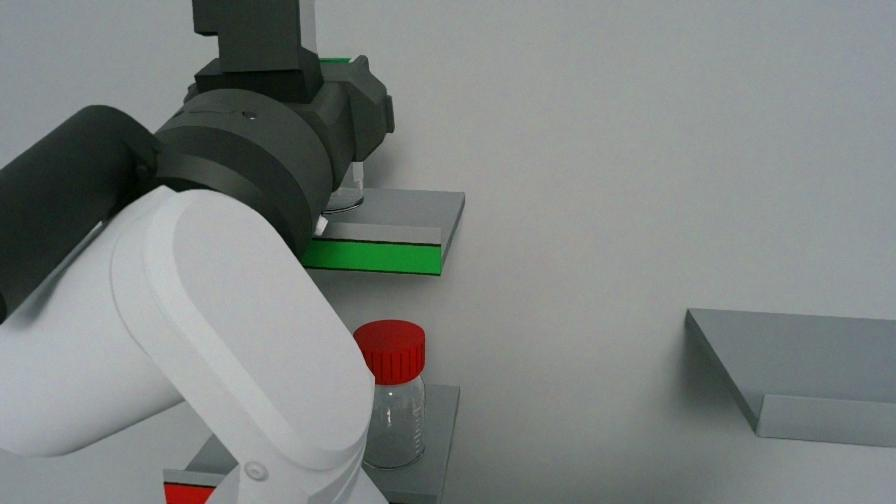

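Scene clock: 93.07 s.
Joint torques (N m): left_arm=[-1.7 8.6 0.59 -1.31 -0.13 -0.6 0.18] | right_arm=[-17.82 -2.23 0.13 -5.73 1.19 -1.82 -0.21]
External joint torques (N m): left_arm=[0.53 1.06 -0.26 0.11 -0.17 -0.01 0.19] | right_arm=[1.23 0.14 2.3 -0.4 0.25 -0.3 -0.2]
Wrist force (N): left_arm=[-0.6 -0.3 -4.6] | right_arm=[3.2 5.6 2.8]
Wrist torque (N m): left_arm=[-0.15 0.05 -0.03] | right_arm=[-0.20 0.12 -0.09]
Wrist force, peak (N): left_arm=[-0.4 -0.4 -5.0] | right_arm=[3.6 6.0 3.4]
move: done
base_odometry: x=-0.619 y=+2.529 heading=+1.810
lidar_m: 0.38 0.40 0.55 1.10 1.95 2.53 5.46 3.22 2.66 1.54 0.55 0.40
base_status: not commanded
joint_positions: torso_squat_rad=+0.350 torso_shift_rad=+0.000 torso_pitch_rad=+0.000 torso_yaw_rad=+0.650 left_shoulder_pitch_rad=+0.030 left_shoulder_roll_rad=+0.250 left_shoulder_yaw_rad=+0.025 left_elbow_rad=-0.263 left_forearm_roll_rad=-0.030 left_wrist_pitch_rad=-0.019 left_hand_roll_rad=+0.030 left_gripper_m=+0.100 right_shoulder_pitch_rad=-0.958 right_shoulder_roll_rad=-0.026 right_shoulder_yaw_rad=+0.242 right_elbow_rad=-1.834 right_forearm_roll_rad=+1.168 right_wrist_pitch_rad=+1.330 right_hand_roll_rad=+0.996 right_gripper_m=+0.053 head_pan_rad=-0.500 head_tilt_rad=+0.350
joint_status: all done
wheel_motors_off: 0
motor_effort: left_wheel=-3(4) right_wheel=+1(1)
chest: x=-0.2279 y=-0.0002 z=+1.2475 quat_wxyz=(+0.948, +0.000, +0.000, +0.319)
left_hand: x=-0.3892 y=+0.3934 z=+0.5960 quat_wxyz=(+0.933, +0.160, -0.080, +0.312)
right_hand: x=+0.2801 y=+0.1579 z=+1.4610 quat_wxyz=(+0.406, -0.579, -0.579, +0.406)
right_hand_status: reached (checked arc that bows 0 mm and turns the hand up to 0 deg, planned for 0.4 s): 0 mm and 0.0 deg off.

Request:
{"name": "move", "arguments": {"target": {"side": "right", "x": 0.280, "y": 0.158, "z": 1.4583, "quat_wxyz": [0.4056, -0.5792, -0.5792, 0.4056]}, "min_time_s": 0.4, "cameras": []}}

Request:
{"name": "move", "arguments": {"target": {"side": "right", "x": 0.280, "y": 0.158, "z": 1.456, "quat_wxyz": [0.4056, -0.5792, -0.5792, 0.4056]}, "min_time_s": 0.4, "cameras": []}}

Scene clock: 94.07 s.
Joint torques (N m): left_arm=[-2.2 8.43 0.07 -1.31 -0.11 -0.63 0.37] | right_arm=[-16.46 -2.01 -0.28 -4.66 0.51 -1.1 -0.11]
External joint torques (N m): left_arm=[0.04 0.89 -0.78 0.11 -0.15 -0.04 0.38] | right_arm=[2.55 0.29 1.9 0.71 -0.43 0.42 -0.1]
Wrist force (N): left_arm=[-0.6 -0.7 -4.8] | right_arm=[3.3 1.1 1.4]
Wrist torque (N m): left_arm=[-0.12 0.05 -0.04] | right_arm=[-0.20 0.15 -0.19]
Wrist force, peak (N): left_arm=[-0.6 -0.2 -5.0] | right_arm=[3.0 5.6 4.2]
move: done
base_odometry: x=-0.619 y=+2.529 heading=+1.810
lidar_m: 0.38 0.39 0.54 1.10 1.95 2.52 5.46 3.22 2.66 1.55 0.56 0.40
base_status: not commanded
joint_positions: torso_squat_rad=+0.350 torso_shift_rad=+0.000 torso_pitch_rad=+0.000 torso_yaw_rad=+0.650 left_shoulder_pitch_rad=+0.030 left_shoulder_roll_rad=+0.250 left_shoulder_yaw_rad=+0.025 left_elbow_rad=-0.263 left_forearm_roll_rad=-0.030 left_wrist_pitch_rad=-0.019 left_hand_roll_rad=+0.030 left_gripper_m=+0.100 right_shoulder_pitch_rad=-0.950 right_shoulder_roll_rad=-0.026 right_shoulder_yaw_rad=+0.246 right_elbow_rad=-1.837 right_forearm_roll_rad=+1.172 right_wrist_pitch_rad=+1.328 right_hand_roll_rad=+0.990 right_gripper_m=+0.053 head_pan_rad=-0.500 head_tilt_rad=+0.350
joint_status: all done
wheel_motors_off: 0
motor_effort: left_wheel=-4(4) right_wheel=+0(1)
chest: x=-0.2279 y=-0.0002 z=+1.2475 quat_wxyz=(+0.948, +0.000, +0.000, +0.319)
left_hand: x=-0.3892 y=+0.3934 z=+0.5960 quat_wxyz=(+0.933, +0.160, -0.080, +0.312)
right_hand: x=+0.2800 y=+0.1579 z=+1.4586 quat_wxyz=(+0.406, -0.579, -0.579, +0.405)
right_hand_status: reached (checked arc that bows 0 mm and turns the hand up to 0 deg, planned for 0.4 s): 0 mm and 0.0 deg off.

Scene clock: 94.80 s.
Joint torques (N m): left_arm=[-1.81 8.36 0.18 -1.29 -0.23 -0.74 0.32] | right_arm=[-10.47 -1.09 0.56 -2.27 -1.11 1.32 -0.03]
External joint torques (N m): left_arm=[0.43 0.82 -0.67 0.13 -0.27 -0.15 0.33] | right_arm=[8.5 1.16 2.76 3.11 -2.06 2.83 -0.02]
Wrist force (N): left_arm=[-0.8 -0.4 -4.5] | right_arm=[3.4 -10.2 -5.1]
Wrist torque (N m): left_arm=[-0.13 0.02 -0.05] | right_arm=[-0.56 0.29 -0.40]
Wrist force, peak (N): left_arm=[-0.6 -0.4 -4.9] | right_arm=[3.0 -11.4 -5.7]
move: done
base_odometry: x=-0.619 y=+2.529 heading=+1.810
lidar_m: 0.38 0.40 0.54 1.10 1.95 2.53 5.46 3.21 2.66 1.55 0.56 0.40
base_status: not commanded
joint_positions: torso_squat_rad=+0.350 torso_shift_rad=+0.000 torso_pitch_rad=+0.000 torso_yaw_rad=+0.650 left_shoulder_pitch_rad=+0.030 left_shoulder_roll_rad=+0.250 left_shoulder_yaw_rad=+0.025 left_elbow_rad=-0.263 left_forearm_roll_rad=-0.030 left_wrist_pitch_rad=-0.019 left_hand_roll_rad=+0.030 left_gripper_m=+0.100 right_shoulder_pitch_rad=-0.945 right_shoulder_roll_rad=-0.027 right_shoulder_yaw_rad=+0.249 right_elbow_rad=-1.839 right_forearm_roll_rad=+1.176 right_wrist_pitch_rad=+1.326 right_hand_roll_rad=+0.985 right_gripper_m=+0.053 head_pan_rad=-0.500 head_tilt_rad=+0.350
joint_status: all done
wheel_motors_off: 0
motor_effort: left_wheel=-4(4) right_wheel=+0(1)
chest: x=-0.2280 y=-0.0002 z=+1.2475 quat_wxyz=(+0.948, +0.000, +0.000, +0.319)
left_hand: x=-0.3892 y=+0.3934 z=+0.5960 quat_wxyz=(+0.933, +0.160, -0.080, +0.312)
right_hand: x=+0.2795 y=+0.1578 z=+1.4574 quat_wxyz=(+0.405, -0.579, -0.580, +0.404)
right_hand_status: reached (checked arc that bows 0 mm and turns the hand up to 0 deg, planned for 0.4 s): 2 mm and 0.2 deg off.

Request:
{"name": "move", "arguments": {"target": {"side": "right", "x": 0.280, "y": 0.158, "z": 1.459, "quat_wxyz": [0.4056, -0.5792, -0.5792, 0.4056]}, "min_time_s": 0.4, "cameras": []}}

Request:
{"name": "move", "arguments": {"joints": {"right_gripper_m": 0.1}, "cameras": ["right_wrist_camera"]}}

Request:
{"name": "move", "arguments": {"base": {"x_m_s": -0.3, "for_s": 1.033}, "cameras": ["head_camera"]}}

Scene clock: 95.87 s.
Joint torques (N m): left_arm=[-2.28 8.43 0.09 -1.3 -0.04 -0.48 0.38] | right_arm=[-19.98 -1.39 -2.98 -4.57 0.94 -1.31 0.12]
External joint torques (N m): left_arm=[-0.04 0.89 -0.76 0.12 -0.09 0.11 0.39] | right_arm=[-0.96 0.92 -0.8 0.79 -0.01 0.22 0.12]
Wrist force (N): left_arm=[-0.8 -0.2 -4.5] | right_arm=[2.8 5.4 2.8]
Wrist torque (N m): left_arm=[-0.16 0.02 -0.04] | right_arm=[-0.25 0.08 -0.30]
Wrist force, peak (N): left_arm=[-0.7 -0.3 -5.0] | right_arm=[3.2 -10.5 -5.9]
move: done
base_odometry: x=-0.619 y=+2.529 heading=+1.810
lidar_m: 0.38 0.40 0.54 1.10 1.95 2.53 5.46 3.21 2.66 1.55 0.55 0.40
base_status: not commanded
joint_positions: torso_squat_rad=+0.350 torso_shift_rad=+0.000 torso_pitch_rad=+0.000 torso_yaw_rad=+0.650 left_shoulder_pitch_rad=+0.030 left_shoulder_roll_rad=+0.250 left_shoulder_yaw_rad=+0.025 left_elbow_rad=-0.263 left_forearm_roll_rad=-0.030 left_wrist_pitch_rad=-0.019 left_hand_roll_rad=+0.030 left_gripper_m=+0.100 right_shoulder_pitch_rad=-0.951 right_shoulder_roll_rad=-0.027 right_shoulder_yaw_rad=+0.245 right_elbow_rad=-1.836 right_forearm_roll_rad=+1.171 right_wrist_pitch_rad=+1.328 right_hand_roll_rad=+0.991 right_gripper_m=+0.053 head_pan_rad=-0.500 head_tilt_rad=+0.350
joint_status: all done
wheel_motors_off: 0
motor_effort: left_wheel=-3(4) right_wheel=+1(1)
chest: x=-0.2280 y=-0.0002 z=+1.2475 quat_wxyz=(+0.948, +0.000, +0.000, +0.319)
left_hand: x=-0.3892 y=+0.3934 z=+0.5960 quat_wxyz=(+0.933, +0.160, -0.080, +0.312)
right_hand: x=+0.2800 y=+0.1580 z=+1.4590 quat_wxyz=(+0.405, -0.579, -0.579, +0.406)
right_hand_status: reached (checked arc that bows 0 mm and turns the hand up to 0 deg, planned for 0.4 s): 0 mm and 0.0 deg off.

Scene clock: 96.90 s.
Joint torques (N m): left_arm=[-1.88 8.14 0.28 -1.43 -0.12 -0.54 0.23] | right_arm=[-19.31 -1.63 -2.75 -4.65 0.81 -1.34 0.17]
External joint torques (N m): left_arm=[0.36 0.6 -0.56 0 -0.16 0.05 0.24] | right_arm=[-0.29 0.68 -0.57 0.71 -0.14 0.18 0.18]
Wrist force (N): left_arm=[-0.5 -0.2 -5.0] | right_arm=[2.9 4.0 2.9]
Wrist torque (N m): left_arm=[-0.18 0.04 -0.04] | right_arm=[-0.25 0.08 -0.33]
Wrist force, peak (N): left_arm=[-0.4 -0.5 -5.1] | right_arm=[3.8 5.0 3.0]
move: done
base_odometry: x=-0.619 y=+2.529 heading=+1.810
lidar_m: 0.38 0.40 0.54 1.10 1.94 2.53 5.46 3.21 2.66 1.54 0.56 0.40
base_status: not commanded
joint_positions: torso_squat_rad=+0.350 torso_shift_rad=+0.000 torso_pitch_rad=+0.000 torso_yaw_rad=+0.650 left_shoulder_pitch_rad=+0.030 left_shoulder_roll_rad=+0.250 left_shoulder_yaw_rad=+0.025 left_elbow_rad=-0.263 left_forearm_roll_rad=-0.030 left_wrist_pitch_rad=-0.019 left_hand_roll_rad=+0.030 left_gripper_m=+0.100 right_shoulder_pitch_rad=-0.951 right_shoulder_roll_rad=-0.027 right_shoulder_yaw_rad=+0.245 right_elbow_rad=-1.836 right_forearm_roll_rad=+1.171 right_wrist_pitch_rad=+1.328 right_hand_roll_rad=+0.991 right_gripper_m=+0.100 head_pan_rad=-0.500 head_tilt_rad=+0.350
joint_status: all done
wheel_motors_off: 0
motor_effort: left_wheel=-3(4) right_wheel=+0(1)
chest: x=-0.2280 y=-0.0002 z=+1.2475 quat_wxyz=(+0.948, +0.000, +0.000, +0.319)
left_hand: x=-0.3892 y=+0.3934 z=+0.5960 quat_wxyz=(+0.933, +0.160, -0.080, +0.312)
right_hand: x=+0.2800 y=+0.1580 z=+1.4590 quat_wxyz=(+0.405, -0.579, -0.579, +0.406)
right_wrist_camera: T_world_to_cam=[[-0.0334, -0.99852, 0.04285, 0.09978], [-0.16959, -0.03659, -0.98483, 1.51716], [0.98495, -0.04016, -0.16812, 0.04802]] pos_world=[0.21333, 0.15708, 1.49795]

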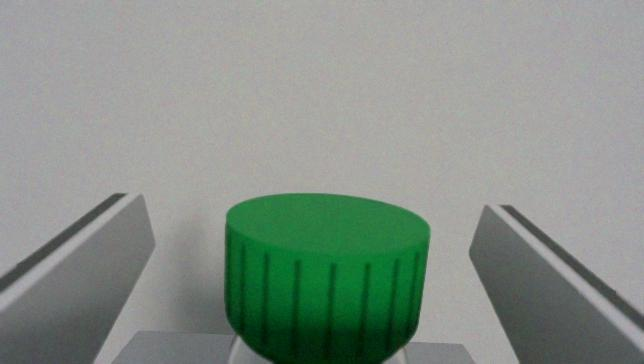

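Scene clock: 99.47 s.
Joint torques (N m): left_arm=[-3.16 8.22 0.41 -1.29 -0.05 -0.68 0.31] | right_arm=[-19.43 -2.51 -2.69 -4.93 0.83 -1.21 0.2]
External joint torques (N m): left_arm=[-0.93 0.68 -0.44 0.13 -0.1 -0.09 0.32] | right_arm=[-0.41 -0.2 -0.51 0.43 -0.12 0.31 0.2]
Wrist force (N): left_arm=[-0.5 -0.2 -4.6] | right_arm=[2.1 3.6 3.1]
Wrist torque (N m): left_arm=[-0.15 0.04 -0.06] | right_arm=[-0.15 0.05 -0.29]
Wrist force, peak (N): left_arm=[-1.0 -0.2 -4.9] | right_arm=[3.3 4.6 4.0]
move: done
base_odometry: x=-0.545 y=+2.228 heading=+1.809
lidar_m: 0.69 0.71 0.98 1.15 1.82 2.75 5.15 3.07 2.65 2.56 0.99 0.72
base_status: done (sent for 1.03 of 1.03 s)
joint_positions: torso_squat_rad=+0.350 torso_shift_rad=+0.000 torso_pitch_rad=+0.000 torso_yaw_rad=+0.650 left_shoulder_pitch_rad=+0.030 left_shoulder_roll_rad=+0.250 left_shoulder_yaw_rad=+0.025 left_elbow_rad=-0.263 left_forearm_roll_rad=-0.030 left_wrist_pitch_rad=-0.019 left_hand_roll_rad=+0.030 left_gripper_m=+0.100 right_shoulder_pitch_rad=-0.951 right_shoulder_roll_rad=-0.026 right_shoulder_yaw_rad=+0.245 right_elbow_rad=-1.836 right_forearm_roll_rad=+1.171 right_wrist_pitch_rad=+1.328 right_hand_roll_rad=+0.991 right_gripper_m=+0.100 head_pan_rad=-0.500 head_tilt_rad=+0.350
joint_status: not commanded
wheel_motors_off: 0
motor_effort: left_wheel=-4(27) right_wheel=+2(20)
chest: x=-0.2280 y=-0.0002 z=+1.2475 quat_wxyz=(+0.948, +0.000, +0.000, +0.319)
left_hand: x=-0.3894 y=+0.3933 z=+0.5959 quat_wxyz=(+0.933, +0.160, -0.080, +0.312)
right_hand: x=+0.2799 y=+0.1581 z=+1.4590 quat_wxyz=(+0.405, -0.579, -0.579, +0.406)
head_camera: T_world_to_cam=[[0.1217, -0.99228, 0.02379, 0.00885], [-0.30275, -0.05994, -0.95118, 1.37248], [0.94527, 0.10856, -0.30771, 0.58603]] pos_world=[-0.13951, 0.02743, 1.48559]

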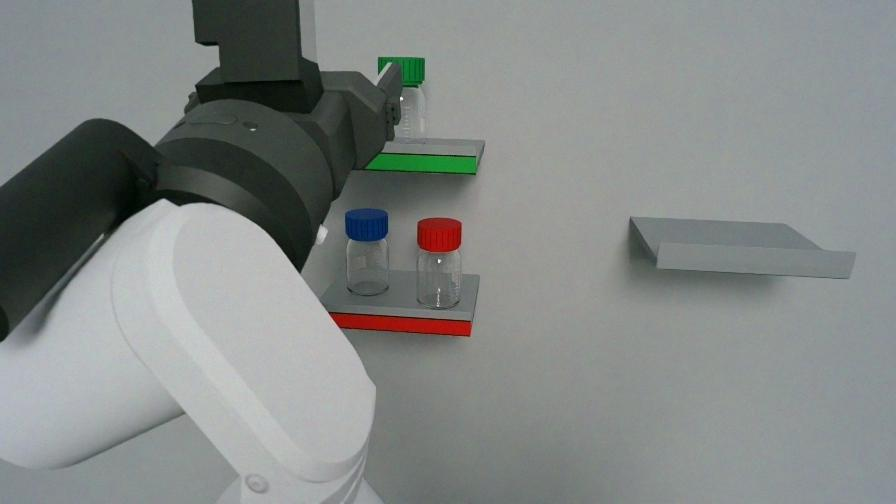

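Request:
{"name": "move", "arguments": {"joints": {"torso_yaw_rad": 0.0, "head_pan_rad": -0.4}, "cameras": []}}

Request:
{"name": "move", "arguments": {"target": {"side": "right", "x": 0.25, "y": -0.42, "z": 1.33, "quat_wxyz": [0.4056, -0.5792, -0.5792, 0.4056]}, "min_time_s": 1.3, "cameras": []}}

Request:
{"name": "move", "arguments": {"target": {"side": "right", "x": 0.2815, "y": -0.572, "z": 1.276, "quat_wxyz": [0.4056, -0.5792, -0.5792, 0.4056]}, "min_time_s": 1.0, "cameras": ["head_camera", "right_wrist_camera"]}}

Scene clock: 103.03 s.
Joint torques (N m): left_arm=[-1.76 8.09 0.29 -1.32 -0.13 -0.54 0.2] | right_arm=[-18.93 -2.47 -2.34 -4.85 0.72 -1.37 0.3]
External joint torques (N m): left_arm=[0.46 0.57 -0.55 0.09 -0.18 0.05 0.21] | right_arm=[0.08 -0.14 -0.16 0.52 -0.22 0.14 0.31]
Wrist force (N): left_arm=[-0.5 -0.5 -4.6] | right_arm=[3.0 3.3 3.1]
Wrist torque (N m): left_arm=[-0.12 0.04 -0.04] | right_arm=[-0.18 0.13 -0.35]
Wrist force, peak (N): left_arm=[-0.3 0.1 -5.1] | right_arm=[3.6 4.4 4.1]
move: done
base_odometry: x=-0.545 y=+2.228 heading=+1.809
lidar_m: 0.68 0.72 0.98 1.15 1.82 2.76 5.15 3.07 2.64 2.55 0.99 0.72
base_status: not commanded
joint_positions: torso_squat_rad=+0.350 torso_shift_rad=+0.000 torso_pitch_rad=+0.000 torso_yaw_rad=+0.000 left_shoulder_pitch_rad=+0.030 left_shoulder_roll_rad=+0.250 left_shoulder_yaw_rad=+0.025 left_elbow_rad=-0.263 left_forearm_roll_rad=-0.030 left_wrist_pitch_rad=-0.019 left_hand_roll_rad=+0.030 left_gripper_m=+0.100 right_shoulder_pitch_rad=-0.951 right_shoulder_roll_rad=-0.026 right_shoulder_yaw_rad=+0.245 right_elbow_rad=-1.836 right_forearm_roll_rad=+1.171 right_wrist_pitch_rad=+1.328 right_hand_roll_rad=+0.991 right_gripper_m=+0.100 head_pan_rad=-0.400 head_tilt_rad=+0.350
joint_status: all done
wheel_motors_off: 0
motor_effort: left_wheel=-4(5) right_wheel=+2(3)
chest: x=-0.2280 y=-0.0002 z=+1.2475 quat_wxyz=(+1.000, +0.000, +0.000, +0.000)
left_hand: x=-0.1184 y=+0.4108 z=+0.5960 quat_wxyz=(+0.984, +0.126, -0.127, -0.002)
right_hand: x=+0.2722 y=-0.1817 z=+1.4587 quat_wxyz=(+0.514, -0.734, -0.364, +0.255)

Scene clock: 104.87 s.
Joint torques (N m): left_arm=[-2.15 8.05 0.48 -1.56 -0.13 -0.65 0.18] | right_arm=[-9.92 -14.55 -7.17 -5.97 0.55 -0.93 0.09]
External joint torques (N m): left_arm=[0.07 0.53 -0.36 -0.14 -0.18 -0.06 0.19] | right_arm=[0.28 -0.34 1.12 0.31 0.22 0.42 0.09]
Wrist force (N): left_arm=[-0.4 -0.3 -4.7] | right_arm=[3.2 4.5 2.7]
Wrist torque (N m): left_arm=[-0.13 0.05 -0.04] | right_arm=[-0.30 0.13 -0.11]
Wrist force, peak (N): left_arm=[-0.6 -0.6 -5.0] | right_arm=[3.1 5.8 3.0]
move: done
base_odometry: x=-0.545 y=+2.228 heading=+1.809
lidar_m: 0.69 0.72 0.98 1.14 1.82 2.75 5.15 3.07 2.63 2.56 0.99 0.72
base_status: not commanded
joint_positions: torso_squat_rad=+0.350 torso_shift_rad=+0.000 torso_pitch_rad=+0.000 torso_yaw_rad=+0.000 left_shoulder_pitch_rad=+0.030 left_shoulder_roll_rad=+0.250 left_shoulder_yaw_rad=+0.025 left_elbow_rad=-0.263 left_forearm_roll_rad=-0.030 left_wrist_pitch_rad=-0.019 left_hand_roll_rad=+0.030 left_gripper_m=+0.100 right_shoulder_pitch_rad=+0.016 right_shoulder_roll_rad=-0.827 right_shoulder_yaw_rad=-0.299 right_elbow_rad=-2.013 right_forearm_roll_rad=-0.140 right_wrist_pitch_rad=+0.197 right_hand_roll_rad=+0.840 right_gripper_m=+0.100 head_pan_rad=-0.400 head_tilt_rad=+0.350
joint_status: all done
wheel_motors_off: 0
motor_effort: left_wheel=-5(6) right_wheel=+2(3)
chest: x=-0.2280 y=-0.0003 z=+1.2475 quat_wxyz=(+1.000, +0.000, +0.000, +0.000)
left_hand: x=-0.1185 y=+0.4108 z=+0.5960 quat_wxyz=(+0.984, +0.126, -0.127, -0.002)
right_hand: x=+0.2498 y=-0.4201 z=+1.3301 quat_wxyz=(+0.406, -0.579, -0.579, +0.405)
right_hand_status: reached (checked arc that bows 84 mm and turns the hand up to 37 deg, planned for 1.3 s): 0 mm and 0.1 deg off.

Scene clock: 106.27 s.
Joint torques (N m): left_arm=[-2.04 8.48 0.41 -1.42 -0.08 -0.68 0.14] | right_arm=[-12.53 -22.13 -6.43 -4.81 -0.56 -0.9 -0.04]
External joint torques (N m): left_arm=[0.18 0.95 -0.44 0 -0.13 -0.09 0.15] | right_arm=[-0.41 -1.23 2.77 0.64 -0.05 0.28 -0.04]
Wrist force (N): left_arm=[-0.5 -0.4 -5.0] | right_arm=[3.2 3.8 2.8]
Wrist torque (N m): left_arm=[-0.13 0.06 -0.03] | right_arm=[-0.19 0.10 -0.12]
Wrist force, peak (N): left_arm=[-0.5 -0.4 -5.0] | right_arm=[5.0 3.6 3.0]
move: done
base_odometry: x=-0.545 y=+2.228 heading=+1.809
lidar_m: 0.69 0.72 0.98 1.15 1.83 2.75 5.14 3.07 2.64 2.56 0.99 0.72
base_status: not commanded
joint_positions: torso_squat_rad=+0.350 torso_shift_rad=+0.000 torso_pitch_rad=+0.000 torso_yaw_rad=+0.000 left_shoulder_pitch_rad=+0.030 left_shoulder_roll_rad=+0.250 left_shoulder_yaw_rad=+0.025 left_elbow_rad=-0.263 left_forearm_roll_rad=-0.030 left_wrist_pitch_rad=-0.019 left_hand_roll_rad=+0.030 left_gripper_m=+0.100 right_shoulder_pitch_rad=-0.141 right_shoulder_roll_rad=-1.066 right_shoulder_yaw_rad=-0.121 right_elbow_rad=-1.192 right_forearm_roll_rad=-0.212 right_wrist_pitch_rad=-0.449 right_hand_roll_rad=+0.705 right_gripper_m=+0.100 head_pan_rad=-0.400 head_tilt_rad=+0.350
joint_status: all done
wheel_motors_off: 0
motor_effort: left_wheel=-6(6) right_wheel=+3(3)
chest: x=-0.2280 y=-0.0002 z=+1.2475 quat_wxyz=(+1.000, +0.000, +0.000, +0.000)
left_hand: x=-0.1185 y=+0.4108 z=+0.5960 quat_wxyz=(+0.984, +0.126, -0.127, -0.002)
right_hand: x=+0.2812 y=-0.5720 z=+1.2763 quat_wxyz=(+0.406, -0.580, -0.578, +0.405)
right_hand_status: reached (checked arc that bows 22 mm and turns the hand up to 5 deg, planned for 1.0 s): 0 mm and 0.1 deg off.
head_camera: T_world_to_cam=[[-0.41489, -0.90956, 0.02381, -0.11546], [-0.28971, 0.10725, -0.95109, 1.37557], [0.86252, -0.40149, -0.308, 0.56641]] pos_world=[-0.13793, -0.02513, 1.48549]
right_wrist_camera: T_world_to_cam=[[-0.03554, -0.99846, 0.04255, -0.62027], [-0.17077, -0.03588, -0.98466, 1.31116], [0.98467, -0.04226, -0.16923, -0.01296]] pos_world=[0.21463, -0.57282, 1.31524]

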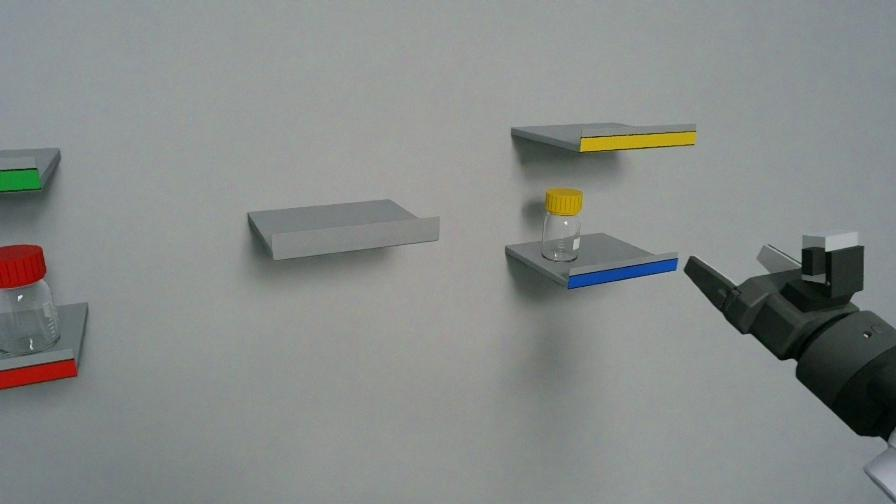

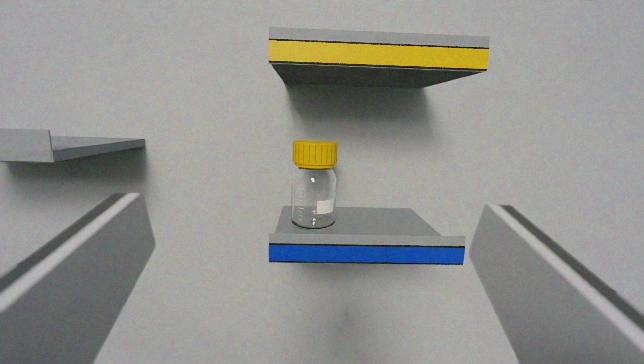

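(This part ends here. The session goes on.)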